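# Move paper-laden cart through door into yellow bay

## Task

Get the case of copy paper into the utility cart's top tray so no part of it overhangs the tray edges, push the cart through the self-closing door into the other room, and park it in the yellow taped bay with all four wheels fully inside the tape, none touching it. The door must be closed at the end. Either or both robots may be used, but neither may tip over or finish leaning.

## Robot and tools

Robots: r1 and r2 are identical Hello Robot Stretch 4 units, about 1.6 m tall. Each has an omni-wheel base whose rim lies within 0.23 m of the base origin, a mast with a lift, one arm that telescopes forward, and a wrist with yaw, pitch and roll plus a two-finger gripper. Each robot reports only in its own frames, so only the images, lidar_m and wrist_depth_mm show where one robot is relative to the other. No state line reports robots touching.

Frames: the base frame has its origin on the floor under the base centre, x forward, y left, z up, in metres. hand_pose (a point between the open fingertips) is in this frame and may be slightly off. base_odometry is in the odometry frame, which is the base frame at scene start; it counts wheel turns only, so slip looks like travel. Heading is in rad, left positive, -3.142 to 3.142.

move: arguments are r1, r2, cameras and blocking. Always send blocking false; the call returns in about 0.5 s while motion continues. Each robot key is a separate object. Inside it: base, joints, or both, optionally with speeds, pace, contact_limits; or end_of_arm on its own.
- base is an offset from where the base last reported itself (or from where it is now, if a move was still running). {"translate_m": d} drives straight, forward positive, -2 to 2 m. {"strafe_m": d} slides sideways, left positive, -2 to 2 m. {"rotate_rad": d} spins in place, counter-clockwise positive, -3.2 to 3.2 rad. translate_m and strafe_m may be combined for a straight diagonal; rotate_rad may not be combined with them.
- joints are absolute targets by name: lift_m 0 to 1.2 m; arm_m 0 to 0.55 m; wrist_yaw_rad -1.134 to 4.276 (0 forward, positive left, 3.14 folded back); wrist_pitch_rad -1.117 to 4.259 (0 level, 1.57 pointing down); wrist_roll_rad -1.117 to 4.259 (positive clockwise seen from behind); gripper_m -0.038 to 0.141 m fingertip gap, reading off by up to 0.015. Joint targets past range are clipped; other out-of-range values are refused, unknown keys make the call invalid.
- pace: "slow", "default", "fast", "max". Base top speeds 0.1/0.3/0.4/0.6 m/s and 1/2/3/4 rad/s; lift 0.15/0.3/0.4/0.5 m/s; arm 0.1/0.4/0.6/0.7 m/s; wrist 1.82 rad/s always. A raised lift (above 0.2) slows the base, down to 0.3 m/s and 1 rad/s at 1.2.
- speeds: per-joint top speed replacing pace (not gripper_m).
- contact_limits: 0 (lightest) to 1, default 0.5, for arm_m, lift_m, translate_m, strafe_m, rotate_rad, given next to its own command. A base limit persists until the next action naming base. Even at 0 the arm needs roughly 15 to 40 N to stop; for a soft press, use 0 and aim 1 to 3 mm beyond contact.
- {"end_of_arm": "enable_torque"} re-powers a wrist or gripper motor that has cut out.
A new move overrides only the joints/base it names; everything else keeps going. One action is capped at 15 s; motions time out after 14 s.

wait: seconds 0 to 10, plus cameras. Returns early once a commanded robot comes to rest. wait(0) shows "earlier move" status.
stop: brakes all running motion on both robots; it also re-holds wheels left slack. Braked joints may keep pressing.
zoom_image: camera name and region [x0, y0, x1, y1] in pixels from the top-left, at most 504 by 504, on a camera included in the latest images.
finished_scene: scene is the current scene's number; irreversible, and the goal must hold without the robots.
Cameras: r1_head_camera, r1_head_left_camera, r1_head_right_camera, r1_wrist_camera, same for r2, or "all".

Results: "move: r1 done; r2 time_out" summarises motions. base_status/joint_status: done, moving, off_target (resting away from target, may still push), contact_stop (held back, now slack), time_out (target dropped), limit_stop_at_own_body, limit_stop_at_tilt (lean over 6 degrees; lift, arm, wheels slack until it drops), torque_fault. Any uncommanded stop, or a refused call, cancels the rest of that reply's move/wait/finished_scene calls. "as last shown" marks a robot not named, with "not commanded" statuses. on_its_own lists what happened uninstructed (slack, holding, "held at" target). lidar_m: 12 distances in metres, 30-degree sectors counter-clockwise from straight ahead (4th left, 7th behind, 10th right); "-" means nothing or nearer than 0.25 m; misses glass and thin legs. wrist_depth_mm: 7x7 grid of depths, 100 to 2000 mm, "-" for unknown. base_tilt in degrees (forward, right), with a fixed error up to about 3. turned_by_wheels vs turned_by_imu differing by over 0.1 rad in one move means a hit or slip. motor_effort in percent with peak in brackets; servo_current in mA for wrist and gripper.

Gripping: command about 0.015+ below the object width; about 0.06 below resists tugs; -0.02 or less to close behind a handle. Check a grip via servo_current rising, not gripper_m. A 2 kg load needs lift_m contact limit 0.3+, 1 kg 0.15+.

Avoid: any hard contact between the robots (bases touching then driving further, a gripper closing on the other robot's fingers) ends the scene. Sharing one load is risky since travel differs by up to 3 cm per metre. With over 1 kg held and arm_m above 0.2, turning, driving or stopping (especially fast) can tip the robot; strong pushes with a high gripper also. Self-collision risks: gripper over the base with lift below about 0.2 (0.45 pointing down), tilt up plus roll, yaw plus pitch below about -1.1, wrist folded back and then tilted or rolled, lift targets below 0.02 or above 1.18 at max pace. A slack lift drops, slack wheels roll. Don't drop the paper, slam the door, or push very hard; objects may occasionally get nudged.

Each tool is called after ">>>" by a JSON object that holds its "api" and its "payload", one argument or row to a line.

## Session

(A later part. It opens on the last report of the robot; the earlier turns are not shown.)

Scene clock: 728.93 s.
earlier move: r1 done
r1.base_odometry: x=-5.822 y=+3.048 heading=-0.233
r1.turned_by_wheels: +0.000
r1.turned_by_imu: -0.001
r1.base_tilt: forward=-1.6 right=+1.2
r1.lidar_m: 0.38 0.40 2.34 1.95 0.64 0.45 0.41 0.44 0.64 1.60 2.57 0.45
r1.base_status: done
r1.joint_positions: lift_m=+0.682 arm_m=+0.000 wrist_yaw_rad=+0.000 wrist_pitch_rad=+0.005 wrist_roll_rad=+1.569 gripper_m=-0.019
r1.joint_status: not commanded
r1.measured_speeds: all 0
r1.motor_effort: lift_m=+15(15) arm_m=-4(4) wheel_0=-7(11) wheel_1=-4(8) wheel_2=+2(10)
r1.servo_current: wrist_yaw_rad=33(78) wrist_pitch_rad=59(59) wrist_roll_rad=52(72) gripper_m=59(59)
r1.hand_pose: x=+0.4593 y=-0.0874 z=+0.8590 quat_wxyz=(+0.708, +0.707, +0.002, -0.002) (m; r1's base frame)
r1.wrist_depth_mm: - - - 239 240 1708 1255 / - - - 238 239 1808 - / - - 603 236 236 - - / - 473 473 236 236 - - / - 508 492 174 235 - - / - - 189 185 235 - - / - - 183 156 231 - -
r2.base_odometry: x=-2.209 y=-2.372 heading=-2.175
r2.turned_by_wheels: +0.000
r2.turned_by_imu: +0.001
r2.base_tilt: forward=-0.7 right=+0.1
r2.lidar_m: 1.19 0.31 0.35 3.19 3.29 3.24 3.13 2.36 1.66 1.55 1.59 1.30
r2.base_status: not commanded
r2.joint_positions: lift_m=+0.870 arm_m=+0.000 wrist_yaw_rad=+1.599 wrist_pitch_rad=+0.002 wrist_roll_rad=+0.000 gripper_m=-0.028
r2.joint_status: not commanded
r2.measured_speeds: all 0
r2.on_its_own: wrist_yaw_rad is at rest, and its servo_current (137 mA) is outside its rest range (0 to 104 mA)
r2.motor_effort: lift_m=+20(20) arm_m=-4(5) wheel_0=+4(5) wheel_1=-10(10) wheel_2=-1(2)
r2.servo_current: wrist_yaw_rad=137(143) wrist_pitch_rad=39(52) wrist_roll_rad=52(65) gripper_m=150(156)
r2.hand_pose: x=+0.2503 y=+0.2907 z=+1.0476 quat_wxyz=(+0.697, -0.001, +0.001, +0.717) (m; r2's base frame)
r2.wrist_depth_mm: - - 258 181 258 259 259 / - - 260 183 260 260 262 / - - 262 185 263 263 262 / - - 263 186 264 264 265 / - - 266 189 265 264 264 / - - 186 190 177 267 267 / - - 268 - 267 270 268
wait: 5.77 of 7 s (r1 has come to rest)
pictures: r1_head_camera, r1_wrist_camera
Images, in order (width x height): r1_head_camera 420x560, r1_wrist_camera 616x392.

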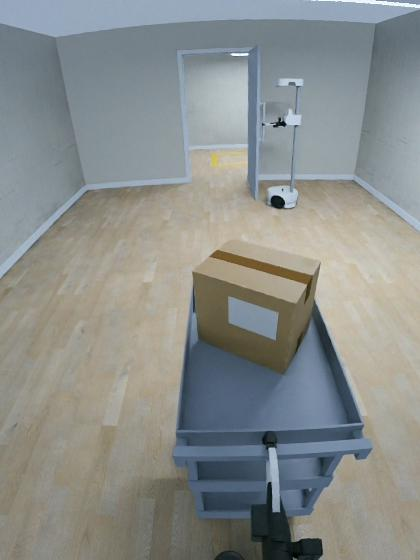

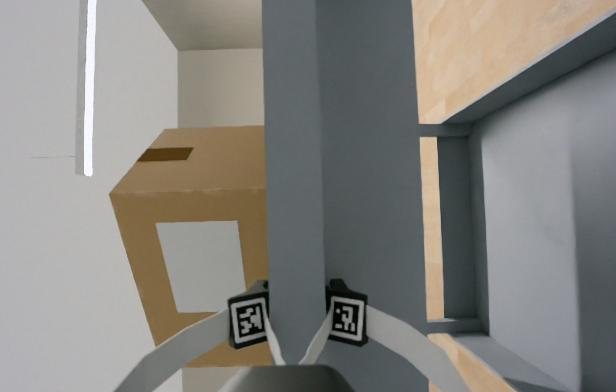

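>>> {"api": "move", "payload": {
  "blocking": false,
  "r1": {"base":{"translate_m":0.3,"strafe_m":0.03},"pace":"slow"},
  "cameras": []
}}

>>> {"api": "wait", "payload": {
  "seconds": 5,
  "cameras": ["r1_head_camera"]
}}

Scene clock: 735.87 s.
move: r1 moving
r1.base_odometry: x=-5.810 y=+3.046 heading=-0.233
r1.turned_by_wheels: +0.000
r1.turned_by_imu: +0.000
r1.base_tilt: forward=-1.6 right=+1.3
r1.lidar_m: 0.40 0.42 2.37 2.02 0.68 0.46 0.42 0.46 0.66 1.68 2.57 0.45
r1.base_status: translate_m moving; strafe_m moving
r1.joint_positions: lift_m=+0.682 arm_m=+0.000 wrist_yaw_rad=-0.001 wrist_pitch_rad=+0.005 wrist_roll_rad=+1.569 gripper_m=-0.019
r1.joint_status: not commanded
r1.measured_speeds: translate_m=+0.048 strafe_m=+0.005 rotate_rad=-0.001 lift_m=+0.000 arm_m=+0.000 wrist_yaw_rad=-0.004 wrist_pitch_rad=+0.000 wrist_roll_rad=+0.000
r1.motor_effort: lift_m=+15(15) arm_m=+3(4) wheel_0=+2(5) wheel_1=+8(8) wheel_2=-7(9)
r1.servo_current: wrist_yaw_rad=59(65) wrist_pitch_rad=46(52) wrist_roll_rad=46(59) gripper_m=39(52)
r1.hand_pose: x=+0.4592 y=-0.0877 z=+0.8590 quat_wxyz=(+0.708, +0.707, +0.002, -0.002) (m; r1's base frame)
r1.wrist_depth_mm: - - - 240 243 1708 1255 / - - - 238 239 1863 - / - - 609 236 238 - - / - 473 466 236 237 - - / - 508 492 174 236 - - / - - 188 185 233 - - / - - 184 156 231 - -
r2.base_odometry: x=-2.209 y=-2.372 heading=-2.175
r2.turned_by_wheels: +0.000
r2.turned_by_imu: +0.000
r2.base_tilt: forward=-0.6 right=+0.0
r2.lidar_m: 1.20 0.35 0.34 3.19 3.30 3.25 3.14 2.35 1.65 1.55 1.57 1.30
r2.base_status: not commanded
r2.joint_positions: lift_m=+0.870 arm_m=+0.000 wrist_yaw_rad=+1.599 wrist_pitch_rad=+0.002 wrist_roll_rad=+0.000 gripper_m=-0.028
r2.joint_status: not commanded
r2.measured_speeds: all 0
r2.motor_effort: lift_m=+20(20) arm_m=-4(4) wheel_0=+4(5) wheel_1=-10(10) wheel_2=-1(1)
r2.servo_current: wrist_yaw_rad=124(130) wrist_pitch_rad=39(52) wrist_roll_rad=46(52) gripper_m=137(150)
r2.hand_pose: x=+0.2503 y=+0.2907 z=+1.0476 quat_wxyz=(+0.697, -0.001, +0.001, +0.717) (m; r2's base frame)
r2.wrist_depth_mm: - - 258 182 259 260 259 / - - 260 183 259 260 260 / - - 262 185 262 262 263 / - - 263 187 264 264 265 / - - 265 189 264 266 265 / - - 186 189 177 266 267 / - - 266 - 267 267 267
pictures: none
No camera images: "cameras" was empty.

Scene clock: 739.67 s.
earlier move: r1 done
r1.base_odometry: x=-5.523 y=+3.008 heading=-0.233
r1.turned_by_wheels: +0.001
r1.turned_by_imu: +0.000
r1.base_tilt: forward=-1.6 right=+1.2
r1.lidar_m: 0.36 0.39 2.29 2.21 1.08 0.76 0.72 0.77 1.02 2.52 2.60 0.45
r1.base_status: done
r1.joint_positions: lift_m=+0.682 arm_m=+0.000 wrist_yaw_rad=-0.001 wrist_pitch_rad=+0.005 wrist_roll_rad=+1.569 gripper_m=-0.019
r1.joint_status: not commanded
r1.measured_speeds: all 0
r1.motor_effort: lift_m=+15(15) arm_m=+4(4) wheel_0=+6(8) wheel_1=+5(8) wheel_2=-1(10)
r1.servo_current: wrist_yaw_rad=46(72) wrist_pitch_rad=46(59) wrist_roll_rad=39(65) gripper_m=52(59)
r1.hand_pose: x=+0.4592 y=-0.0876 z=+0.8590 quat_wxyz=(+0.708, +0.707, +0.002, -0.002) (m; r1's base frame)
r1.wrist_depth_mm: - - - 247 248 1708 1182 / - - - 244 245 1756 - / - - - 239 241 - - / - 496 469 237 239 - - / - 500 484 176 236 - - / - - 512 184 233 - - / - - 181 156 229 - -
r2.base_odometry: x=-2.209 y=-2.372 heading=-2.175
r2.turned_by_wheels: +0.000
r2.turned_by_imu: +0.001
r2.base_tilt: forward=-0.7 right=+0.0
r2.lidar_m: 1.21 0.36 0.34 3.20 3.28 2.94 2.86 2.36 1.67 1.54 1.58 1.28
r2.base_status: not commanded
r2.joint_positions: lift_m=+0.870 arm_m=+0.000 wrist_yaw_rad=+1.599 wrist_pitch_rad=+0.002 wrist_roll_rad=+0.000 gripper_m=-0.028
r2.joint_status: not commanded
r2.measured_speeds: all 0
r2.on_its_own: wrist_yaw_rad is at rest, and its servo_current (117 mA) is outside its rest range (0 to 104 mA)
r2.motor_effort: lift_m=+20(20) arm_m=-4(5) wheel_0=+4(5) wheel_1=-10(10) wheel_2=-1(2)
r2.servo_current: wrist_yaw_rad=117(137) wrist_pitch_rad=39(52) wrist_roll_rad=39(65) gripper_m=150(156)
r2.hand_pose: x=+0.2503 y=+0.2907 z=+1.0476 quat_wxyz=(+0.697, -0.001, +0.001, +0.717) (m; r2's base frame)
r2.wrist_depth_mm: - - 258 181 258 259 259 / - - 260 183 260 260 260 / - - 263 185 262 262 263 / - - 264 187 263 264 264 / - - 265 188 265 264 266 / - - 186 189 177 266 265 / - - 267 - 268 267 268
wait: 3.80 of 5 s (r1 has come to rest)
pictures: r1_head_camera
Images, in order (width x height): r1_head_camera 420x560.

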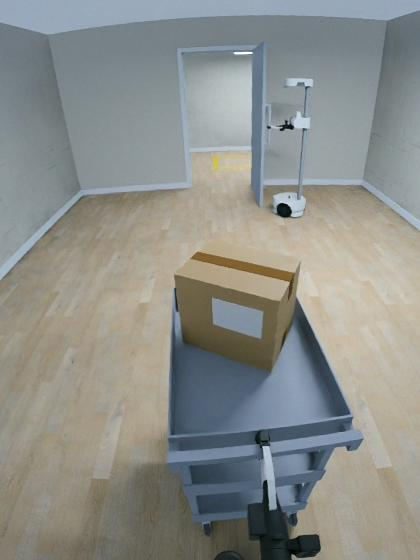

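>>> {"api": "move", "payload": {
  "blocking": false,
  "r1": {"base":{"translate_m":0.3,"strafe_m":0.08},"pace":"slow"},
  "cameras": []
}}

>>> {"api": "wait", "payload": {
  "seconds": 5,
  "cameras": ["r1_head_camera"]
}}

Scene clock: 748.27 s.
move: r1 moving
r1.base_odometry: x=-5.510 y=+3.008 heading=-0.232
r1.turned_by_wheels: +0.000
r1.turned_by_imu: +0.000
r1.base_tilt: forward=-1.6 right=+1.2
r1.lidar_m: 0.39 0.39 2.28 2.20 1.09 0.76 0.72 0.76 1.04 2.52 2.60 0.43
r1.base_status: translate_m moving; strafe_m moving
r1.joint_positions: lift_m=+0.682 arm_m=+0.000 wrist_yaw_rad=-0.001 wrist_pitch_rad=+0.005 wrist_roll_rad=+1.569 gripper_m=-0.019
r1.joint_status: not commanded
r1.measured_speeds: translate_m=+0.049 strafe_m=+0.012 rotate_rad=+0.000 lift_m=+0.000 arm_m=+0.000 wrist_yaw_rad=+0.000 wrist_pitch_rad=+0.000 wrist_roll_rad=+0.000
r1.motor_effort: lift_m=+15(15) arm_m=+4(4) wheel_0=+6(10) wheel_1=+7(9) wheel_2=-7(8)
r1.servo_current: wrist_yaw_rad=52(59) wrist_pitch_rad=39(46) wrist_roll_rad=65(65) gripper_m=46(52)
r1.hand_pose: x=+0.4592 y=-0.0876 z=+0.8590 quat_wxyz=(+0.708, +0.707, +0.002, -0.002) (m; r1's base frame)
r1.wrist_depth_mm: - - - 248 249 1708 1205 / - - - 245 245 1708 - / - - - 239 241 831 - / - 504 469 237 239 - - / - 500 488 176 236 - - / - - 504 183 233 - - / - - 180 157 229 - -
r2.base_odometry: x=-2.209 y=-2.372 heading=-2.175
r2.turned_by_wheels: +0.000
r2.turned_by_imu: +0.000
r2.base_tilt: forward=-0.6 right=+0.1
r2.lidar_m: 1.20 0.33 0.33 3.20 3.28 2.93 2.86 2.32 1.68 1.54 1.60 1.31
r2.base_status: not commanded
r2.joint_positions: lift_m=+0.870 arm_m=+0.000 wrist_yaw_rad=+1.599 wrist_pitch_rad=+0.002 wrist_roll_rad=+0.000 gripper_m=-0.028
r2.joint_status: not commanded
r2.measured_speeds: all 0
r2.motor_effort: lift_m=+20(20) arm_m=-4(4) wheel_0=+4(5) wheel_1=-10(10) wheel_2=-1(1)
r2.servo_current: wrist_yaw_rad=130(130) wrist_pitch_rad=39(46) wrist_roll_rad=39(52) gripper_m=150(150)
r2.hand_pose: x=+0.2503 y=+0.2907 z=+1.0476 quat_wxyz=(+0.697, -0.001, +0.001, +0.717) (m; r2's base frame)
r2.wrist_depth_mm: - - 259 182 259 259 259 / - - 260 183 262 260 262 / - - 263 185 262 262 263 / - - 264 186 264 263 266 / - - 265 189 266 265 266 / - - 186 189 177 266 268 / - - 267 - 267 268 268
pictures: none
No camera images: "cameras" was empty.

Scene clock: 752.13 s.
earlier move: r1 done
r1.base_odometry: x=-5.213 y=+3.017 heading=-0.232
r1.turned_by_wheels: +0.000
r1.turned_by_imu: +0.000
r1.base_tilt: forward=-1.6 right=+1.3
r1.lidar_m: 0.37 0.37 2.24 2.12 1.51 1.10 1.03 1.07 1.47 2.58 2.66 0.44
r1.base_status: done
r1.joint_positions: lift_m=+0.682 arm_m=+0.000 wrist_yaw_rad=-0.001 wrist_pitch_rad=+0.005 wrist_roll_rad=+1.569 gripper_m=-0.019
r1.joint_status: not commanded
r1.measured_speeds: all 0
r1.motor_effort: lift_m=+15(15) arm_m=+4(4) wheel_0=+4(10) wheel_1=+3(9) wheel_2=-1(8)
r1.servo_current: wrist_yaw_rad=39(72) wrist_pitch_rad=46(59) wrist_roll_rad=39(72) gripper_m=46(59)
r1.hand_pose: x=+0.4592 y=-0.0876 z=+0.8590 quat_wxyz=(+0.708, +0.707, +0.002, -0.002) (m; r1's base frame)
r1.wrist_depth_mm: - - - 259 262 1576 1160 / - - - 251 254 1708 - / - - - 246 249 1921 - / - - 512 241 243 - - / - 480 473 178 239 - - / - - 496 184 233 - - / - - 180 155 226 - -
r2.base_odometry: x=-2.209 y=-2.372 heading=-2.175
r2.turned_by_wheels: +0.000
r2.turned_by_imu: +0.001
r2.base_tilt: forward=-0.7 right=+0.0
r2.lidar_m: 1.17 0.34 0.36 3.20 3.29 2.62 2.60 2.32 1.67 1.54 1.62 1.26
r2.base_status: not commanded
r2.joint_positions: lift_m=+0.870 arm_m=+0.000 wrist_yaw_rad=+1.599 wrist_pitch_rad=+0.002 wrist_roll_rad=+0.000 gripper_m=-0.028
r2.joint_status: not commanded
r2.measured_speeds: all 0
r2.on_its_own: wrist_yaw_rad is at rest, and its servo_current (124 mA) is outside its rest range (0 to 104 mA)
r2.motor_effort: lift_m=+20(20) arm_m=-4(5) wheel_0=+4(5) wheel_1=-10(10) wheel_2=-1(1)
r2.servo_current: wrist_yaw_rad=124(137) wrist_pitch_rad=46(52) wrist_roll_rad=52(65) gripper_m=143(156)
r2.hand_pose: x=+0.2503 y=+0.2907 z=+1.0476 quat_wxyz=(+0.697, -0.001, +0.001, +0.717) (m; r2's base frame)
r2.wrist_depth_mm: - - 259 182 259 260 259 / - - 259 183 259 260 260 / - - 263 185 263 263 263 / - - 264 186 264 264 264 / - - 265 189 265 266 265 / - - 186 189 177 266 267 / - - 266 - 267 267 268
wait: 3.87 of 5 s (r1 has come to rest)
pictures: r1_head_camera
Images, in order (width x height): r1_head_camera 420x560.

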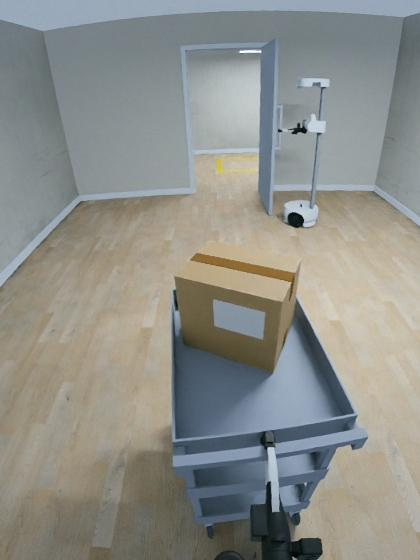

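>>> {"api": "move", "payload": {
  "blocking": false,
  "r1": {"joints":{"gripper_m":0.12}},
  "cameras": []
}}

>>> {"api": "wait", "payload": {
  "seconds": 2,
  "cameras": []
}}

>>> {"api": "move", "payload": {
  "blocking": false,
  "r1": {"base":{"translate_m":-0.005,"strafe_m":0.055},"pace":"slow"},
  "cameras": []
}}

>>> {"api": "wait", "payload": {
  "seconds": 3,
  "cameras": ["r1_head_camera","r1_wrist_camera"]
}}

>>> {"api": "zoom_image", "payload": {
  "camera": "r1_head_camera",
  "region": [130, 230, 390, 540]
}}

Scene clock: 767.67 s.
move: r1 moving
r1.base_odometry: x=-5.213 y=+3.017 heading=-0.232
r1.turned_by_wheels: +0.000
r1.turned_by_imu: +0.000
r1.base_tilt: forward=-1.5 right=+1.2
r1.lidar_m: 0.36 0.38 2.22 2.14 1.52 1.09 1.03 1.07 1.46 2.58 2.65 0.42
r1.base_status: not commanded
r1.joint_positions: lift_m=+0.682 arm_m=+0.000 wrist_yaw_rad=-0.001 wrist_pitch_rad=+0.005 wrist_roll_rad=+1.569 gripper_m=+0.005
r1.joint_status: gripper_m moving
r1.measured_speeds: all 0
r1.motor_effort: lift_m=+15(15) arm_m=+4(4) wheel_0=+4(5) wheel_1=+3(3) wheel_2=-1(2)
r1.servo_current: wrist_yaw_rad=59(59) wrist_pitch_rad=46(52) wrist_roll_rad=52(52) gripper_m=65(72)
r1.hand_pose: x=+0.4592 y=-0.0876 z=+0.8590 quat_wxyz=(+0.708, +0.707, +0.002, -0.002) (m; r1's base frame)
r1.wrist_depth_mm: - - - 260 265 1537 1138 / - - - 255 257 1756 - / - - - 249 251 1863 - / - - 521 242 247 - - / - 480 473 181 240 - - / - - 496 184 236 - - / - - 181 149 180 - -
r2.base_odometry: x=-2.209 y=-2.372 heading=-2.175
r2.turned_by_wheels: +0.000
r2.turned_by_imu: +0.000
r2.base_tilt: forward=-0.6 right=+0.0
r2.lidar_m: 1.21 0.33 0.35 3.16 3.32 2.58 2.57 2.34 1.66 1.56 1.61 1.28
r2.base_status: not commanded
r2.joint_positions: lift_m=+0.870 arm_m=+0.000 wrist_yaw_rad=+1.599 wrist_pitch_rad=+0.002 wrist_roll_rad=+0.000 gripper_m=-0.028
r2.joint_status: not commanded
r2.measured_speeds: all 0
r2.motor_effort: lift_m=+20(20) arm_m=-4(4) wheel_0=+4(4) wheel_1=-9(10) wheel_2=-1(1)
r2.servo_current: wrist_yaw_rad=124(137) wrist_pitch_rad=39(46) wrist_roll_rad=59(59) gripper_m=143(150)
r2.hand_pose: x=+0.2503 y=+0.2907 z=+1.0476 quat_wxyz=(+0.697, -0.001, +0.001, +0.717) (m; r2's base frame)
r2.wrist_depth_mm: - - 258 181 258 259 259 / - - 259 183 260 260 260 / - - 262 186 263 263 263 / - - 263 187 264 263 264 / - - 266 189 264 265 266 / - - 186 190 178 266 266 / - - 267 - 267 267 267
pictures: none
No camera images: "cameras" was empty.

Scene clock: 769.33 s.
earlier move: r1 done
r1.base_odometry: x=-5.213 y=+3.017 heading=-0.232
r1.turned_by_wheels: +0.000
r1.turned_by_imu: +0.000
r1.base_tilt: forward=-1.6 right=+1.3
r1.lidar_m: 0.36 0.39 2.22 2.13 1.53 1.09 1.01 1.06 1.46 2.57 2.67 0.45
r1.base_status: not commanded
r1.joint_positions: lift_m=+0.682 arm_m=+0.000 wrist_yaw_rad=-0.001 wrist_pitch_rad=+0.005 wrist_roll_rad=+1.569 gripper_m=+0.120
r1.joint_status: all done
r1.measured_speeds: all 0
r1.motor_effort: lift_m=+15(15) arm_m=+4(4) wheel_0=+5(5) wheel_1=+3(3) wheel_2=-1(2)
r1.servo_current: wrist_yaw_rad=52(65) wrist_pitch_rad=46(52) wrist_roll_rad=59(65) gripper_m=46(111)
r1.hand_pose: x=+0.4592 y=-0.0876 z=+0.8590 quat_wxyz=(+0.708, +0.707, +0.002, -0.002) (m; r1's base frame)
r1.wrist_depth_mm: - - - 262 266 1576 1138 / - - - 255 258 1661 - / - - - 250 252 1863 - / - - 512 245 246 - - / - 488 480 182 241 - - / - - 500 185 236 - - / - - 170 152 229 - -
r2.base_odometry: x=-2.209 y=-2.372 heading=-2.175
r2.turned_by_wheels: +0.000
r2.turned_by_imu: +0.000
r2.base_tilt: forward=-0.7 right=+0.1
r2.lidar_m: 1.20 0.35 0.36 3.19 3.29 2.62 2.61 2.35 1.64 1.55 1.57 1.29
r2.base_status: not commanded
r2.joint_positions: lift_m=+0.870 arm_m=+0.000 wrist_yaw_rad=+1.599 wrist_pitch_rad=+0.002 wrist_roll_rad=+0.000 gripper_m=-0.028
r2.joint_status: not commanded
r2.measured_speeds: all 0
r2.on_its_own: wrist_yaw_rad is at rest, and its servo_current (137 mA) is outside its rest range (0 to 104 mA)
r2.motor_effort: lift_m=+20(20) arm_m=-4(4) wheel_0=+4(5) wheel_1=-10(10) wheel_2=-1(1)
r2.servo_current: wrist_yaw_rad=137(137) wrist_pitch_rad=39(46) wrist_roll_rad=46(59) gripper_m=143(150)
r2.hand_pose: x=+0.2503 y=+0.2907 z=+1.0476 quat_wxyz=(+0.697, -0.001, +0.001, +0.717) (m; r2's base frame)
r2.wrist_depth_mm: - - 259 182 259 259 259 / - - 259 183 263 260 260 / - - 262 185 262 263 262 / - - 263 187 264 263 264 / - - 265 189 265 265 266 / - - 186 190 177 266 267 / - - 268 - 267 267 268
wait: 1.67 of 2 s (r1 has come to rest)
pictures: none
No camera images: "cameras" was empty.

Scene clock: 769.83 s.
move: r1 moving
r1.base_odometry: x=-5.211 y=+3.030 heading=-0.233
r1.turned_by_wheels: +0.000
r1.turned_by_imu: +0.000
r1.base_tilt: forward=-1.6 right=+1.3
r1.lidar_m: 0.38 0.40 2.21 2.13 1.52 1.09 1.02 1.06 1.48 2.60 2.67 0.45
r1.base_status: translate_m moving; strafe_m moving
r1.joint_positions: lift_m=+0.682 arm_m=+0.000 wrist_yaw_rad=-0.002 wrist_pitch_rad=+0.005 wrist_roll_rad=+1.569 gripper_m=+0.120
r1.joint_status: not commanded
r1.measured_speeds: translate_m=-0.005 strafe_m=+0.054 rotate_rad=+0.000 lift_m=+0.000 arm_m=+0.000 wrist_yaw_rad=-0.007 wrist_pitch_rad=+0.000 wrist_roll_rad=+0.000
r1.motor_effort: lift_m=+15(15) arm_m=+4(4) wheel_0=-9(10) wheel_1=+5(9) wheel_2=+2(3)
r1.servo_current: wrist_yaw_rad=65(65) wrist_pitch_rad=46(52) wrist_roll_rad=52(59) gripper_m=46(46)
r1.hand_pose: x=+0.4591 y=-0.0879 z=+0.8590 quat_wxyz=(+0.708, +0.707, +0.001, -0.002) (m; r1's base frame)
r1.wrist_depth_mm: - - - - 283 1618 1138 / - - - 260 263 1708 - / - - - 253 256 1808 - / - - 517 189 249 - - / - 492 484 185 244 - - / - - 204 186 237 - - / - - 182 154 231 - -
r2.base_odometry: x=-2.209 y=-2.372 heading=-2.175
r2.turned_by_wheels: +0.000
r2.turned_by_imu: +0.000
r2.base_tilt: forward=-0.6 right=+0.0
r2.lidar_m: 1.20 0.35 0.33 3.21 3.27 2.61 2.57 2.34 1.64 1.54 1.59 1.27
r2.base_status: not commanded
r2.joint_positions: lift_m=+0.870 arm_m=+0.000 wrist_yaw_rad=+1.599 wrist_pitch_rad=+0.002 wrist_roll_rad=+0.000 gripper_m=-0.028
r2.joint_status: not commanded
r2.measured_speeds: all 0
r2.motor_effort: lift_m=+20(20) arm_m=-4(4) wheel_0=+4(4) wheel_1=-10(10) wheel_2=-1(1)
r2.servo_current: wrist_yaw_rad=130(137) wrist_pitch_rad=39(46) wrist_roll_rad=46(52) gripper_m=143(150)
r2.hand_pose: x=+0.2503 y=+0.2907 z=+1.0476 quat_wxyz=(+0.697, -0.001, +0.001, +0.717) (m; r2's base frame)
r2.wrist_depth_mm: - - 259 182 259 259 260 / - - 263 184 260 262 262 / - - 262 186 263 262 263 / - - 264 186 263 264 264 / - - 266 189 265 265 265 / - - 186 190 177 266 268 / - - 267 - 267 268 270
pictures: none
No camera images: "cameras" was empty.

Scene clock: 771.03 s.
earlier move: r1 done
r1.base_odometry: x=-5.205 y=+3.071 heading=-0.232
r1.turned_by_wheels: +0.001
r1.turned_by_imu: +0.001
r1.base_tilt: forward=-1.6 right=+1.3
r1.lidar_m: 0.38 3.05 2.17 2.08 1.53 1.09 1.01 1.06 1.47 2.64 2.73 0.44
r1.base_status: done
r1.joint_positions: lift_m=+0.682 arm_m=+0.000 wrist_yaw_rad=-0.002 wrist_pitch_rad=+0.001 wrist_roll_rad=+1.569 gripper_m=+0.120
r1.joint_status: not commanded
r1.measured_speeds: all 0
r1.motor_effort: lift_m=+15(15) arm_m=+4(4) wheel_0=-4(10) wheel_1=+4(9) wheel_2=+2(4)
r1.servo_current: wrist_yaw_rad=65(72) wrist_pitch_rad=46(52) wrist_roll_rad=59(59) gripper_m=39(52)
r1.hand_pose: x=+0.4591 y=-0.0879 z=+0.8602 quat_wxyz=(+0.708, +0.707, +0.000, -0.001) (m; r1's base frame)
r1.wrist_depth_mm: - - - 258 259 1708 - / - - - 253 253 1863 - / - - 539 251 251 - - / - 500 488 246 247 - - / - - 521 241 244 - - / - - 559 181 239 196 - / - - - 145 236 1808 -
r2.base_odometry: x=-2.209 y=-2.372 heading=-2.175
r2.turned_by_wheels: +0.000
r2.turned_by_imu: +0.000
r2.base_tilt: forward=-0.6 right=+0.0
r2.lidar_m: 1.21 0.35 0.35 3.21 3.26 2.59 2.57 2.34 1.65 1.55 1.58 1.30
r2.base_status: not commanded
r2.joint_positions: lift_m=+0.870 arm_m=+0.000 wrist_yaw_rad=+1.599 wrist_pitch_rad=+0.002 wrist_roll_rad=+0.000 gripper_m=-0.028
r2.joint_status: not commanded
r2.measured_speeds: all 0
r2.on_its_own: wrist_yaw_rad is at rest, and its servo_current (124 mA) is outside its rest range (0 to 104 mA)
r2.motor_effort: lift_m=+20(20) arm_m=-4(5) wheel_0=+4(5) wheel_1=-10(10) wheel_2=-1(1)
r2.servo_current: wrist_yaw_rad=124(137) wrist_pitch_rad=39(46) wrist_roll_rad=46(59) gripper_m=150(150)
r2.hand_pose: x=+0.2503 y=+0.2907 z=+1.0476 quat_wxyz=(+0.697, -0.001, +0.001, +0.717) (m; r2's base frame)
r2.wrist_depth_mm: - - 259 182 259 260 260 / - - 259 183 262 260 260 / - - 262 185 262 263 263 / - - 263 186 263 264 264 / - - 265 188 266 265 266 / - - 187 190 178 266 266 / - - 267 - 267 267 268
wait: 1.20 of 3 s (r1 has come to rest)
pictures: r1_head_camera, r1_wrist_camera
Images, in order (width x height): r1_head_camera 420x560, r1_wrist_camera 616x392.

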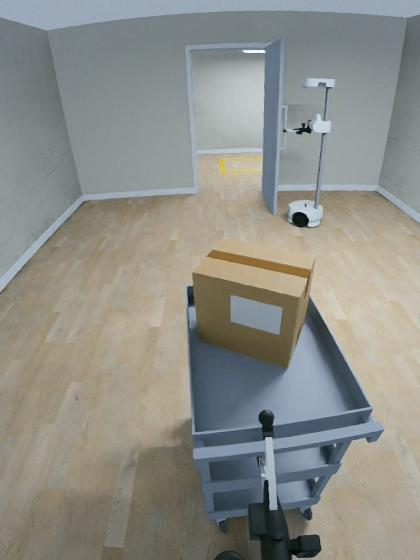

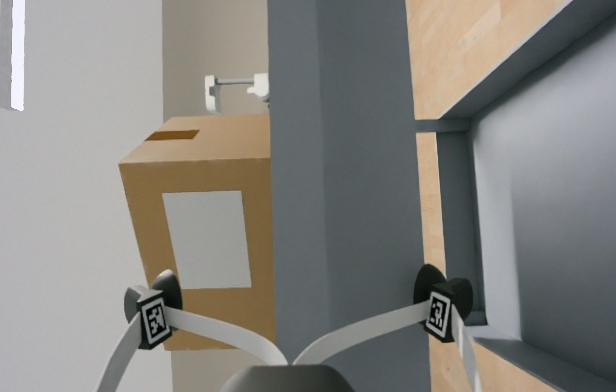

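Scaled by 1.626 from the camera's 420x560 image, which has a finer 600x800 frame.

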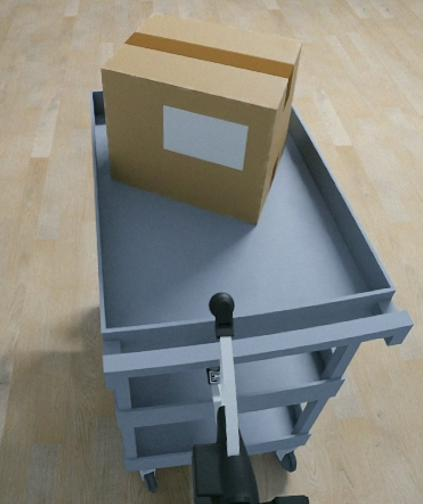

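>>> {"api": "move", "payload": {
  "blocking": false,
  "r1": {"joints":{"gripper_m":-0.025}},
  "cameras": []
}}

>>> {"api": "wait", "payload": {
  "seconds": 2.5,
  "cameras": []
}}

>>> {"api": "move", "payload": {
  "blocking": false,
  "r1": {"base":{"translate_m":0.3,"strafe_m":0.05},"pace":"slow"},
  "cameras": []
}}

>>> {"api": "wait", "payload": {
  "seconds": 5,
  "cameras": ["r1_head_camera"]
}}

Scene clock: 778.53 s.
move: r1 moving
r1.base_odometry: x=-5.205 y=+3.071 heading=-0.232
r1.turned_by_wheels: +0.000
r1.turned_by_imu: +0.000
r1.base_tilt: forward=-1.6 right=+1.3
r1.lidar_m: 0.37 3.09 2.16 2.08 1.51 1.07 1.02 1.05 1.47 2.64 2.71 0.41
r1.base_status: not commanded
r1.joint_positions: lift_m=+0.682 arm_m=+0.000 wrist_yaw_rad=-0.002 wrist_pitch_rad=+0.001 wrist_roll_rad=+1.569 gripper_m=+0.106
r1.joint_status: gripper_m moving
r1.measured_speeds: all 0
r1.motor_effort: lift_m=+15(15) arm_m=+4(4) wheel_0=-3(4) wheel_1=+4(4) wheel_2=+2(2)
r1.servo_current: wrist_yaw_rad=46(59) wrist_pitch_rad=46(52) wrist_roll_rad=52(72) gripper_m=85(85)
r1.hand_pose: x=+0.4591 y=-0.0879 z=+0.8602 quat_wxyz=(+0.708, +0.707, +0.000, -0.001) (m; r1's base frame)
r1.wrist_depth_mm: - - - 258 258 1708 - / - - - 253 255 1863 - / - - 544 249 250 - - / - 500 492 246 246 - - / - - 521 242 243 - - / - - 554 181 211 200 - / - - - 142 236 1576 -
r2.base_odometry: x=-2.209 y=-2.372 heading=-2.175
r2.turned_by_wheels: +0.000
r2.turned_by_imu: +0.000
r2.base_tilt: forward=-0.6 right=+0.0
r2.lidar_m: 1.20 0.32 0.35 3.17 3.29 2.61 2.61 2.34 1.62 1.55 1.60 1.31
r2.base_status: not commanded
r2.joint_positions: lift_m=+0.870 arm_m=+0.000 wrist_yaw_rad=+1.599 wrist_pitch_rad=+0.002 wrist_roll_rad=+0.000 gripper_m=-0.028
r2.joint_status: not commanded
r2.measured_speeds: all 0
r2.motor_effort: lift_m=+20(20) arm_m=-4(4) wheel_0=+4(5) wheel_1=-10(10) wheel_2=-1(1)
r2.servo_current: wrist_yaw_rad=124(130) wrist_pitch_rad=39(46) wrist_roll_rad=46(46) gripper_m=143(150)
r2.hand_pose: x=+0.2503 y=+0.2907 z=+1.0476 quat_wxyz=(+0.697, -0.001, +0.001, +0.717) (m; r2's base frame)
r2.wrist_depth_mm: - - 259 182 258 259 259 / - - 260 183 260 260 262 / - - 262 185 262 263 263 / - - 265 186 264 264 263 / - - 265 189 265 265 266 / - - 187 189 177 267 267 / - - 267 - 266 267 267
pictures: none
No camera images: "cameras" was empty.

Scene clock: 780.23 s.
earlier move: r1 done
r1.base_odometry: x=-5.205 y=+3.071 heading=-0.232
r1.turned_by_wheels: +0.000
r1.turned_by_imu: +0.000
r1.base_tilt: forward=-1.6 right=+1.3
r1.lidar_m: 0.37 3.05 2.17 2.08 1.52 1.06 1.02 1.08 1.46 2.64 2.71 0.45
r1.base_status: not commanded
r1.joint_positions: lift_m=+0.682 arm_m=+0.000 wrist_yaw_rad=-0.002 wrist_pitch_rad=+0.002 wrist_roll_rad=+1.569 gripper_m=-0.024
r1.joint_status: all done
r1.measured_speeds: all 0
r1.motor_effort: lift_m=+15(15) arm_m=-3(4) wheel_0=-4(4) wheel_1=+3(4) wheel_2=+2(2)
r1.servo_current: wrist_yaw_rad=33(65) wrist_pitch_rad=39(52) wrist_roll_rad=65(72) gripper_m=72(189)
r1.hand_pose: x=+0.4591 y=-0.0879 z=+0.8600 quat_wxyz=(+0.708, +0.707, +0.000, -0.001) (m; r1's base frame)
r1.wrist_depth_mm: - - - 258 262 1708 1255 / - - - 253 254 1863 - / - - 591 247 249 - - / - 488 477 242 246 - - / - - 512 180 240 - - / - - 208 195 183 - - / - - 585 144 229 139 -
r2.base_odometry: x=-2.209 y=-2.372 heading=-2.175
r2.turned_by_wheels: +0.000
r2.turned_by_imu: +0.000
r2.base_tilt: forward=-0.7 right=+0.0
r2.lidar_m: 1.22 0.35 0.34 3.20 3.28 2.63 2.60 2.37 1.65 1.54 1.61 1.29
r2.base_status: not commanded
r2.joint_positions: lift_m=+0.870 arm_m=+0.000 wrist_yaw_rad=+1.599 wrist_pitch_rad=+0.002 wrist_roll_rad=+0.000 gripper_m=-0.028
r2.joint_status: not commanded
r2.measured_speeds: all 0
r2.on_its_own: wrist_yaw_rad is at rest, and its servo_current (124 mA) is outside its rest range (0 to 104 mA)
r2.motor_effort: lift_m=+20(20) arm_m=-4(4) wheel_0=+4(5) wheel_1=-9(10) wheel_2=-1(1)
r2.servo_current: wrist_yaw_rad=124(143) wrist_pitch_rad=33(46) wrist_roll_rad=39(59) gripper_m=143(156)
r2.hand_pose: x=+0.2503 y=+0.2907 z=+1.0476 quat_wxyz=(+0.697, -0.001, +0.001, +0.717) (m; r2's base frame)
r2.wrist_depth_mm: - - 260 181 258 260 259 / - - 260 183 262 260 262 / - - 263 185 262 262 263 / - - 265 186 264 264 265 / - - 266 189 266 265 265 / - - 186 189 177 266 267 / - - 267 - 266 268 268
wait: 1.70 of 2.5 s (r1 has come to rest)
pictures: none
No camera images: "cameras" was empty.

Scene clock: 780.73 s.
move: r1 moving
r1.base_odometry: x=-5.193 y=+3.071 heading=-0.232
r1.turned_by_wheels: +0.000
r1.turned_by_imu: +0.000
r1.base_tilt: forward=-1.6 right=+1.3
r1.lidar_m: 0.36 3.05 2.17 2.07 1.55 1.09 1.03 1.09 1.48 2.64 2.71 0.45
r1.base_status: translate_m moving; strafe_m moving
r1.joint_positions: lift_m=+0.682 arm_m=+0.000 wrist_yaw_rad=-0.002 wrist_pitch_rad=+0.004 wrist_roll_rad=+1.569 gripper_m=-0.024
r1.joint_status: not commanded
r1.measured_speeds: translate_m=+0.045 strafe_m=+0.008 rotate_rad=-0.003 lift_m=+0.000 arm_m=+0.000 wrist_yaw_rad=+0.000 wrist_pitch_rad=+0.002 wrist_roll_rad=+0.000
r1.motor_effort: lift_m=+16(16) arm_m=+1(4) wheel_0=+5(5) wheel_1=+7(7) wheel_2=-9(9)
r1.servo_current: wrist_yaw_rad=52(72) wrist_pitch_rad=46(52) wrist_roll_rad=39(59) gripper_m=46(78)
r1.hand_pose: x=+0.4591 y=-0.0879 z=+0.8594 quat_wxyz=(+0.708, +0.707, +0.001, -0.002) (m; r1's base frame)
r1.wrist_depth_mm: - - - 254 256 1661 - / - - - 249 249 1808 - / - - 609 241 244 - - / - 473 469 236 238 - - / - 512 496 232 232 - - / - - 521 171 184 - - / - - 569 138 222 - -
r2.base_odometry: x=-2.209 y=-2.372 heading=-2.175
r2.turned_by_wheels: +0.000
r2.turned_by_imu: +0.000
r2.base_tilt: forward=-0.6 right=+0.0
r2.lidar_m: 1.20 0.36 0.33 3.18 3.30 2.62 2.57 2.35 1.63 1.54 1.62 1.30
r2.base_status: not commanded
r2.joint_positions: lift_m=+0.870 arm_m=+0.000 wrist_yaw_rad=+1.599 wrist_pitch_rad=+0.002 wrist_roll_rad=+0.000 gripper_m=-0.028
r2.joint_status: not commanded
r2.measured_speeds: all 0
r2.motor_effort: lift_m=+20(20) arm_m=-4(4) wheel_0=+4(5) wheel_1=-10(10) wheel_2=-1(1)
r2.servo_current: wrist_yaw_rad=117(137) wrist_pitch_rad=39(46) wrist_roll_rad=46(59) gripper_m=150(150)
r2.hand_pose: x=+0.2503 y=+0.2907 z=+1.0476 quat_wxyz=(+0.697, -0.001, +0.001, +0.717) (m; r2's base frame)
r2.wrist_depth_mm: - - 258 182 258 260 259 / - - 262 183 262 262 262 / - - 263 185 262 263 263 / - - 264 186 265 265 265 / - - 265 189 265 265 265 / - - 186 190 177 266 266 / - - 267 - 268 270 267
pictures: none
No camera images: "cameras" was empty.

Scene clock: 784.53 s.
earlier move: r1 done
r1.base_odometry: x=-4.902 y=+3.051 heading=-0.232
r1.turned_by_wheels: +0.000
r1.turned_by_imu: +0.001
r1.base_tilt: forward=-1.6 right=+1.3
r1.lidar_m: 0.36 3.01 2.09 2.00 1.95 1.40 1.31 1.36 1.87 2.68 2.77 0.47
r1.base_status: done
r1.joint_positions: lift_m=+0.682 arm_m=+0.000 wrist_yaw_rad=+0.000 wrist_pitch_rad=+0.005 wrist_roll_rad=+1.569 gripper_m=-0.024
r1.joint_status: not commanded
r1.measured_speeds: all 0
r1.motor_effort: lift_m=+16(16) arm_m=+4(4) wheel_0=+5(9) wheel_1=+4(9) wheel_2=-2(11)
r1.servo_current: wrist_yaw_rad=65(72) wrist_pitch_rad=39(52) wrist_roll_rad=59(65) gripper_m=52(78)
r1.hand_pose: x=+0.4592 y=-0.0875 z=+0.8591 quat_wxyz=(+0.708, +0.707, +0.002, -0.002) (m; r1's base frame)
r1.wrist_depth_mm: - - - 253 255 1661 - / - - - 248 251 1808 - / - - 609 242 244 - - / - 473 473 236 238 - - / - 512 500 176 234 - - / - - 521 185 229 - - / - - 569 149 224 - -
r2.base_odometry: x=-2.209 y=-2.372 heading=-2.175
r2.turned_by_wheels: +0.000
r2.turned_by_imu: +0.001
r2.base_tilt: forward=-0.6 right=+0.1
r2.lidar_m: 1.20 0.33 0.34 3.19 3.28 2.32 2.63 2.36 1.64 1.53 1.60 1.29
r2.base_status: not commanded
r2.joint_positions: lift_m=+0.870 arm_m=+0.000 wrist_yaw_rad=+1.599 wrist_pitch_rad=+0.002 wrist_roll_rad=+0.000 gripper_m=-0.028
r2.joint_status: not commanded
r2.measured_speeds: all 0
r2.on_its_own: wrist_yaw_rad is at rest, and its servo_current (117 mA) is outside its rest range (0 to 104 mA)
r2.motor_effort: lift_m=+20(20) arm_m=-4(4) wheel_0=+4(5) wheel_1=-10(10) wheel_2=-1(1)
r2.servo_current: wrist_yaw_rad=117(143) wrist_pitch_rad=33(46) wrist_roll_rad=46(65) gripper_m=150(156)
r2.hand_pose: x=+0.2503 y=+0.2907 z=+1.0476 quat_wxyz=(+0.697, -0.001, +0.001, +0.717) (m; r2's base frame)
r2.wrist_depth_mm: - - 257 182 259 259 258 / - - 260 184 262 262 260 / - - 263 186 263 263 263 / - - 264 187 264 264 264 / - - 265 188 264 265 265 / - - 186 189 177 266 268 / - - 267 - 267 268 267
wait: 3.80 of 5 s (r1 has come to rest)
pictures: r1_head_camera
Images, in order (width x height): r1_head_camera 420x560.

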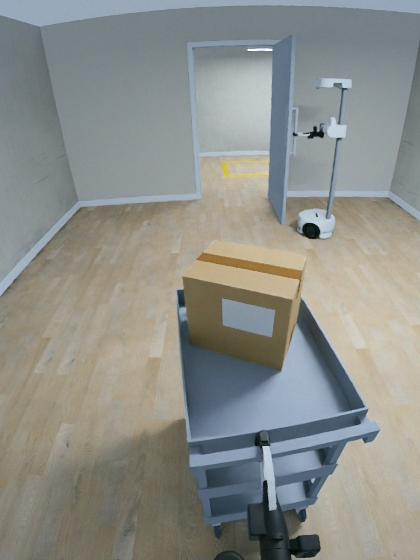

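>>> {"api": "move", "payload": {
  "blocking": false,
  "r1": {"base":{"translate_m":0.22,"strafe_m":0.14},"pace":"slow"},
  "cameras": []
}}

>>> {"api": "wait", "payload": {
  "seconds": 5,
  "cameras": ["r1_head_camera"]
}}

Scene clock: 815.07 s.
move: r1 moving
r1.base_odometry: x=-4.889 y=+3.055 heading=-0.232
r1.turned_by_wheels: +0.000
r1.turned_by_imu: +0.000
r1.base_tilt: forward=-1.6 right=+1.3
r1.lidar_m: 0.36 2.99 2.10 2.02 1.95 1.40 1.33 1.40 1.87 2.69 2.77 0.44
r1.base_status: translate_m moving; strafe_m moving
r1.joint_positions: lift_m=+0.682 arm_m=+0.000 wrist_yaw_rad=+0.000 wrist_pitch_rad=+0.005 wrist_roll_rad=+1.569 gripper_m=-0.024
r1.joint_status: not commanded
r1.measured_speeds: translate_m=+0.046 strafe_m=+0.029 rotate_rad=+0.001 lift_m=+0.000 arm_m=+0.000 wrist_yaw_rad=+0.000 wrist_pitch_rad=+0.000 wrist_roll_rad=+0.000
r1.motor_effort: lift_m=+16(16) arm_m=+4(4) wheel_0=-4(5) wheel_1=+7(9) wheel_2=-7(7)
r1.servo_current: wrist_yaw_rad=46(59) wrist_pitch_rad=46(52) wrist_roll_rad=52(59) gripper_m=52(59)
r1.hand_pose: x=+0.4592 y=-0.0875 z=+0.8591 quat_wxyz=(+0.708, +0.707, +0.002, -0.002) (m; r1's base frame)
r1.wrist_depth_mm: - - - 256 258 1661 - / - - - 248 251 1808 - / - - 621 241 245 - - / - 473 473 236 238 - - / - 508 496 175 234 - - / - - 517 171 185 - - / - - 569 138 224 - -
r2.base_odometry: x=-2.209 y=-2.372 heading=-2.175
r2.turned_by_wheels: +0.000
r2.turned_by_imu: +0.000
r2.base_tilt: forward=-0.6 right=+0.0
r2.lidar_m: 1.19 0.33 0.35 3.20 3.31 2.30 2.65 2.35 1.63 1.53 1.60 1.28
r2.base_status: not commanded
r2.joint_positions: lift_m=+0.870 arm_m=+0.000 wrist_yaw_rad=+1.599 wrist_pitch_rad=+0.002 wrist_roll_rad=+0.000 gripper_m=-0.028
r2.joint_status: not commanded
r2.measured_speeds: all 0
r2.motor_effort: lift_m=+20(20) arm_m=-4(4) wheel_0=+4(4) wheel_1=-9(10) wheel_2=-1(1)
r2.servo_current: wrist_yaw_rad=111(137) wrist_pitch_rad=39(46) wrist_roll_rad=52(52) gripper_m=143(150)
r2.hand_pose: x=+0.2503 y=+0.2907 z=+1.0476 quat_wxyz=(+0.697, -0.001, +0.001, +0.717) (m; r2's base frame)
r2.wrist_depth_mm: - - 259 181 260 259 259 / - - 262 183 262 262 260 / - - 263 186 262 263 263 / - - 264 186 264 263 263 / - - 265 189 265 264 266 / - - 186 189 178 266 267 / - - 267 - 268 268 270
pictures: none
No camera images: "cameras" was empty.

Scene clock: 818.33 s.
earlier move: r1 done
r1.base_odometry: x=-4.656 y=+3.136 heading=-0.232
r1.turned_by_wheels: +0.000
r1.turned_by_imu: -0.001
r1.base_tilt: forward=-1.6 right=+1.3
r1.lidar_m: 0.38 2.81 1.99 1.87 1.97 1.61 1.55 1.61 2.20 2.80 2.88 0.45
r1.base_status: done
r1.joint_positions: lift_m=+0.682 arm_m=+0.000 wrist_yaw_rad=-0.001 wrist_pitch_rad=+0.005 wrist_roll_rad=+1.569 gripper_m=-0.024
r1.joint_status: not commanded
r1.measured_speeds: all 0
r1.motor_effort: lift_m=+16(16) arm_m=+4(4) wheel_0=-7(9) wheel_1=+1(9) wheel_2=-4(9)
r1.servo_current: wrist_yaw_rad=52(65) wrist_pitch_rad=46(59) wrist_roll_rad=39(65) gripper_m=52(59)
r1.hand_pose: x=+0.4591 y=-0.0878 z=+0.8590 quat_wxyz=(+0.708, +0.707, +0.001, -0.002) (m; r1's base frame)
r1.wrist_depth_mm: - - - 248 250 1661 - / - - - 244 245 1756 - / - - 544 238 241 - - / - 477 477 235 236 - - / - 521 512 232 232 - - / - - 204 170 182 - - / - - 585 - 226 - -
r2.base_odometry: x=-2.209 y=-2.372 heading=-2.175
r2.turned_by_wheels: +0.000
r2.turned_by_imu: +0.000
r2.base_tilt: forward=-0.6 right=+0.0
r2.lidar_m: 1.21 0.35 0.33 3.19 3.27 2.15 - 2.31 1.67 1.54 1.61 1.28
r2.base_status: not commanded
r2.joint_positions: lift_m=+0.870 arm_m=+0.000 wrist_yaw_rad=+1.599 wrist_pitch_rad=+0.002 wrist_roll_rad=+0.000 gripper_m=-0.028
r2.joint_status: not commanded
r2.measured_speeds: all 0
r2.on_its_own: wrist_yaw_rad is at rest, and its servo_current (130 mA) is outside its rest range (0 to 104 mA)
r2.motor_effort: lift_m=+20(20) arm_m=-4(5) wheel_0=+4(5) wheel_1=-9(10) wheel_2=-1(1)
r2.servo_current: wrist_yaw_rad=130(143) wrist_pitch_rad=39(52) wrist_roll_rad=52(59) gripper_m=143(150)
r2.hand_pose: x=+0.2503 y=+0.2907 z=+1.0476 quat_wxyz=(+0.697, -0.001, +0.001, +0.717) (m; r2's base frame)
r2.wrist_depth_mm: - - 258 181 259 259 259 / - - 260 183 260 260 260 / - - 262 185 263 263 264 / - - 263 186 263 264 264 / - - 265 189 265 265 267 / - - 187 190 177 266 266 / - - 267 - 268 267 267
wait: 3.27 of 5 s (r1 has come to rest)
pictures: r1_head_camera
Images, in order (width x height): r1_head_camera 420x560.

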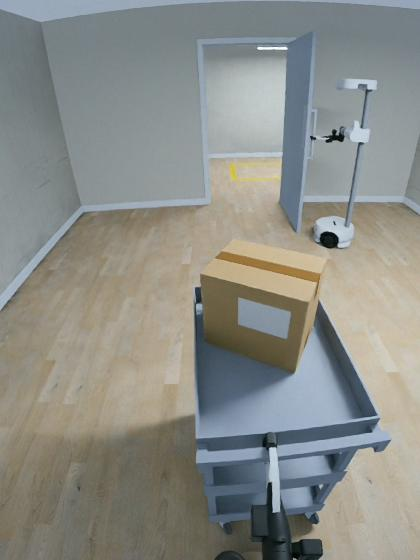

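>>> {"api": "move", "payload": {
  "blocking": false,
  "r1": {"base":{"strafe_m":-0.3},"pace":"slow"},
  "cameras": []
}}

>>> {"api": "wait", "payload": {
  "seconds": 5,
  "cameras": ["r1_head_camera"]
}}

>>> {"api": "move", "payload": {
  "blocking": false,
  "r1": {"base":{"rotate_rad":0.33},"pace":"slow"},
  "cameras": []
}}

>>> {"api": "wait", "payload": {
  "seconds": 3,
  "cameras": ["r1_head_camera"]
}}

>>> {"api": "move", "payload": {
  "blocking": false,
  "r1": {"base":{"strafe_m":-0.3},"pace":"slow"},
  "cameras": []
}}

>>> {"api": "wait", "payload": {
  "seconds": 5,
  "cameras": ["r1_head_camera","r1_wrist_camera"]
}}

Scene clock: 842.17 s.
move: r1 moving
r1.base_odometry: x=-4.659 y=+3.123 heading=-0.232
r1.turned_by_wheels: +0.000
r1.turned_by_imu: +0.000
r1.base_tilt: forward=-1.5 right=+1.3
r1.lidar_m: 0.37 2.82 1.99 1.90 2.01 1.63 1.55 1.59 2.18 2.81 2.91 0.44
r1.base_status: strafe_m moving
r1.joint_positions: lift_m=+0.682 arm_m=+0.000 wrist_yaw_rad=-0.001 wrist_pitch_rad=+0.005 wrist_roll_rad=+1.569 gripper_m=-0.024
r1.joint_status: not commanded
r1.measured_speeds: translate_m=+0.000 strafe_m=-0.056 rotate_rad=-0.003 lift_m=+0.000 arm_m=+0.000 wrist_yaw_rad=+0.000 wrist_pitch_rad=+0.000 wrist_roll_rad=+0.000
r1.motor_effort: lift_m=+16(16) arm_m=+4(4) wheel_0=+8(9) wheel_1=-4(7) wheel_2=-1(3)
r1.servo_current: wrist_yaw_rad=39(59) wrist_pitch_rad=46(52) wrist_roll_rad=46(59) gripper_m=52(59)
r1.hand_pose: x=+0.4591 y=-0.0878 z=+0.8590 quat_wxyz=(+0.708, +0.707, +0.001, -0.002) (m; r1's base frame)
r1.wrist_depth_mm: - - - 244 244 1708 - / - - - 241 242 1863 - / - - 530 236 237 - - / - 477 480 234 235 - - / - 521 512 229 232 - - / - - 535 170 229 - - / - - - 138 226 - -
r2.base_odometry: x=-2.209 y=-2.372 heading=-2.175
r2.turned_by_wheels: +0.000
r2.turned_by_imu: +0.000
r2.base_tilt: forward=-0.6 right=+0.1
r2.lidar_m: 1.21 0.34 0.35 3.20 3.29 2.14 - 2.33 1.65 1.55 1.61 1.29
r2.base_status: not commanded
r2.joint_positions: lift_m=+0.870 arm_m=+0.000 wrist_yaw_rad=+1.599 wrist_pitch_rad=+0.002 wrist_roll_rad=+0.000 gripper_m=-0.028
r2.joint_status: not commanded
r2.measured_speeds: all 0
r2.motor_effort: lift_m=+20(20) arm_m=-5(5) wheel_0=+4(4) wheel_1=-9(10) wheel_2=-1(1)
r2.servo_current: wrist_yaw_rad=124(143) wrist_pitch_rad=46(46) wrist_roll_rad=39(52) gripper_m=150(150)
r2.hand_pose: x=+0.2503 y=+0.2907 z=+1.0476 quat_wxyz=(+0.697, -0.001, +0.001, +0.717) (m; r2's base frame)
r2.wrist_depth_mm: - - 259 182 259 259 259 / - - 260 183 262 260 260 / - - 263 185 263 263 263 / - - 263 186 263 264 264 / - - 265 189 265 265 265 / - - 186 189 177 265 266 / - - 268 - 268 267 268
pictures: none
No camera images: "cameras" was empty.

Scene clock: 845.83 s.
earlier move: r1 done
r1.base_odometry: x=-4.725 y=+2.845 heading=-0.232
r1.turned_by_wheels: +0.000
r1.turned_by_imu: +0.000
r1.base_tilt: forward=-1.6 right=+1.3
r1.lidar_m: 0.31 0.43 2.27 2.19 2.24 1.61 1.53 1.61 2.17 2.50 2.59 0.47
r1.base_status: done
r1.joint_positions: lift_m=+0.682 arm_m=+0.000 wrist_yaw_rad=+0.002 wrist_pitch_rad=+0.005 wrist_roll_rad=+1.569 gripper_m=-0.024
r1.joint_status: not commanded
r1.measured_speeds: all 0
r1.motor_effort: lift_m=+16(16) arm_m=-4(4) wheel_0=+3(12) wheel_1=-3(8) wheel_2=+1(3)
r1.servo_current: wrist_yaw_rad=52(72) wrist_pitch_rad=46(52) wrist_roll_rad=46(72) gripper_m=52(59)
r1.hand_pose: x=+0.4595 y=-0.0867 z=+0.8590 quat_wxyz=(+0.708, +0.707, +0.003, -0.001) (m; r1's base frame)
r1.wrist_depth_mm: - - - - 364 368 373 / - - - - - 1661 1255 / - - - - 301 1661 - / - - - - 267 - - / - - 535 243 247 - - / - 477 473 185 184 - - / - 477 473 143 211 125 -
r2.base_odometry: x=-2.209 y=-2.372 heading=-2.175
r2.turned_by_wheels: +0.000
r2.turned_by_imu: +0.001
r2.base_tilt: forward=-0.6 right=+0.1
r2.lidar_m: 1.19 0.36 0.34 3.19 3.28 2.09 2.39 2.36 1.65 1.55 1.60 1.27
r2.base_status: not commanded
r2.joint_positions: lift_m=+0.870 arm_m=+0.000 wrist_yaw_rad=+1.599 wrist_pitch_rad=+0.002 wrist_roll_rad=+0.000 gripper_m=-0.028
r2.joint_status: not commanded
r2.measured_speeds: all 0
r2.on_its_own: wrist_yaw_rad is at rest, and its servo_current (117 mA) is outside its rest range (0 to 104 mA)
r2.motor_effort: lift_m=+20(20) arm_m=-4(5) wheel_0=+4(5) wheel_1=-10(10) wheel_2=-1(1)
r2.servo_current: wrist_yaw_rad=117(143) wrist_pitch_rad=46(52) wrist_roll_rad=52(59) gripper_m=143(156)
r2.hand_pose: x=+0.2503 y=+0.2907 z=+1.0476 quat_wxyz=(+0.697, -0.001, +0.001, +0.717) (m; r2's base frame)
r2.wrist_depth_mm: - - 258 181 259 259 259 / - - 260 184 262 262 260 / - - 260 185 263 262 263 / - - 264 186 263 264 264 / - - 266 188 265 265 265 / - - 187 189 178 265 266 / - - 268 - 267 267 267
wait: 3.67 of 5 s (r1 has come to rest)
pictures: r1_head_camera
Images, in order (width x height): r1_head_camera 420x560.

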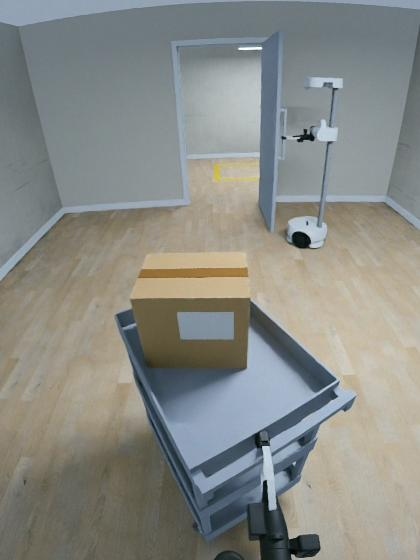

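Scene clock: 846.33 s.
move: r1 moving
r1.base_odometry: x=-4.725 y=+2.844 heading=-0.108
r1.turned_by_wheels: +0.124
r1.turned_by_imu: +0.124
r1.base_tilt: forward=-1.6 right=+1.3
r1.lidar_m: 0.32 0.77 2.22 2.18 2.03 1.57 1.52 1.67 2.49 2.51 2.70 0.43
r1.base_status: rotate_rad moving
r1.joint_positions: lift_m=+0.682 arm_m=+0.000 wrist_yaw_rad=-0.008 wrist_pitch_rad=+0.005 wrist_roll_rad=+1.569 gripper_m=-0.024
r1.joint_status: not commanded
r1.measured_speeds: translate_m=-0.003 strafe_m=-0.001 rotate_rad=+0.491 lift_m=+0.000 arm_m=+0.000 wrist_yaw_rad=-0.022 wrist_pitch_rad=+0.000 wrist_roll_rad=+0.000
r1.motor_effort: lift_m=+16(16) arm_m=+5(5) wheel_0=-10(11) wheel_1=-6(8) wheel_2=-12(12)
r1.servo_current: wrist_yaw_rad=65(72) wrist_pitch_rad=46(52) wrist_roll_rad=46(59) gripper_m=46(65)
r1.hand_pose: x=+0.4584 y=-0.0898 z=+0.8590 quat_wxyz=(+0.708, +0.707, -0.001, -0.005) (m; r1's base frame)
r1.wrist_depth_mm: - - - 255 353 364 368 / - - - - - 1756 1205 / - - - - 290 1863 - / - - - 256 262 - - / - 574 477 184 240 - - / - 480 186 172 183 - - / - 492 488 150 210 - -
r2.base_odometry: x=-2.209 y=-2.372 heading=-2.175
r2.turned_by_wheels: +0.000
r2.turned_by_imu: +0.000
r2.base_tilt: forward=-0.7 right=+0.0
r2.lidar_m: 1.20 0.36 0.34 3.21 3.27 2.14 2.41 2.33 1.66 1.55 1.58 1.28
r2.base_status: not commanded
r2.joint_positions: lift_m=+0.870 arm_m=+0.000 wrist_yaw_rad=+1.599 wrist_pitch_rad=+0.002 wrist_roll_rad=+0.000 gripper_m=-0.028
r2.joint_status: not commanded
r2.measured_speeds: all 0
r2.motor_effort: lift_m=+20(20) arm_m=-4(4) wheel_0=+4(4) wheel_1=-9(10) wheel_2=-1(1)
r2.servo_current: wrist_yaw_rad=124(130) wrist_pitch_rad=39(46) wrist_roll_rad=46(59) gripper_m=143(150)
r2.hand_pose: x=+0.2503 y=+0.2907 z=+1.0476 quat_wxyz=(+0.697, -0.001, +0.001, +0.717) (m; r2's base frame)
r2.wrist_depth_mm: - - 259 182 259 260 259 / - - 260 184 262 260 260 / - - 263 185 262 262 262 / - - 264 187 263 264 264 / - - 265 189 266 265 265 / - - 187 190 177 266 266 / - - 267 - 267 268 267
pictures: none
No camera images: "cameras" was empty.

Scene clock: 847.27 s.
earlier move: r1 done
r1.base_odometry: x=-4.725 y=+2.845 heading=+0.097
r1.turned_by_wheels: +0.205
r1.turned_by_imu: +0.206
r1.base_tilt: forward=-1.6 right=+1.2
r1.lidar_m: 0.38 2.53 2.16 2.20 1.76 1.53 1.55 1.84 2.52 2.51 3.00 0.42
r1.base_status: done
r1.joint_positions: lift_m=+0.682 arm_m=+0.000 wrist_yaw_rad=+0.000 wrist_pitch_rad=+0.005 wrist_roll_rad=+1.569 gripper_m=-0.024
r1.joint_status: not commanded
r1.measured_speeds: all 0
r1.motor_effort: lift_m=+16(16) arm_m=-4(5) wheel_0=-3(12) wheel_1=-3(8) wheel_2=-4(14)
r1.servo_current: wrist_yaw_rad=52(72) wrist_pitch_rad=46(52) wrist_roll_rad=52(65) gripper_m=59(65)
r1.hand_pose: x=+0.4593 y=-0.0876 z=+0.8590 quat_wxyz=(+0.708, +0.707, +0.002, -0.002) (m; r1's base frame)
r1.wrist_depth_mm: - - - 237 239 1661 - / - - - 237 237 1661 - / - 569 484 235 236 - - / - 488 480 234 236 - - / - - 521 173 233 - - / - - 188 183 232 - - / - - 180 153 231 - -
r2.base_odometry: x=-2.209 y=-2.372 heading=-2.175
r2.turned_by_wheels: +0.000
r2.turned_by_imu: +0.000
r2.base_tilt: forward=-0.7 right=+0.1
r2.lidar_m: 1.22 0.34 0.35 3.19 3.29 2.13 2.58 2.36 1.63 1.54 1.57 1.28
r2.base_status: not commanded
r2.joint_positions: lift_m=+0.870 arm_m=+0.000 wrist_yaw_rad=+1.599 wrist_pitch_rad=+0.002 wrist_roll_rad=+0.000 gripper_m=-0.028
r2.joint_status: not commanded
r2.measured_speeds: all 0
r2.on_its_own: wrist_yaw_rad is at rest, and its servo_current (124 mA) is outside its rest range (0 to 104 mA)
r2.motor_effort: lift_m=+20(20) arm_m=-4(5) wheel_0=+5(5) wheel_1=-10(10) wheel_2=-1(1)
r2.servo_current: wrist_yaw_rad=124(137) wrist_pitch_rad=46(46) wrist_roll_rad=52(59) gripper_m=150(150)
r2.hand_pose: x=+0.2503 y=+0.2907 z=+1.0476 quat_wxyz=(+0.697, -0.001, +0.001, +0.717) (m; r2's base frame)
r2.wrist_depth_mm: - - 259 182 259 259 259 / - - 260 183 262 260 259 / - - 262 185 263 263 262 / - - 264 186 263 265 264 / - - 265 189 265 265 265 / - - 187 189 177 266 266 / - - 266 - 268 267 267
wait: 0.93 of 3 s (r1 has come to rest)
pictures: r1_head_camera
Images, in order (width x height): r1_head_camera 420x560.

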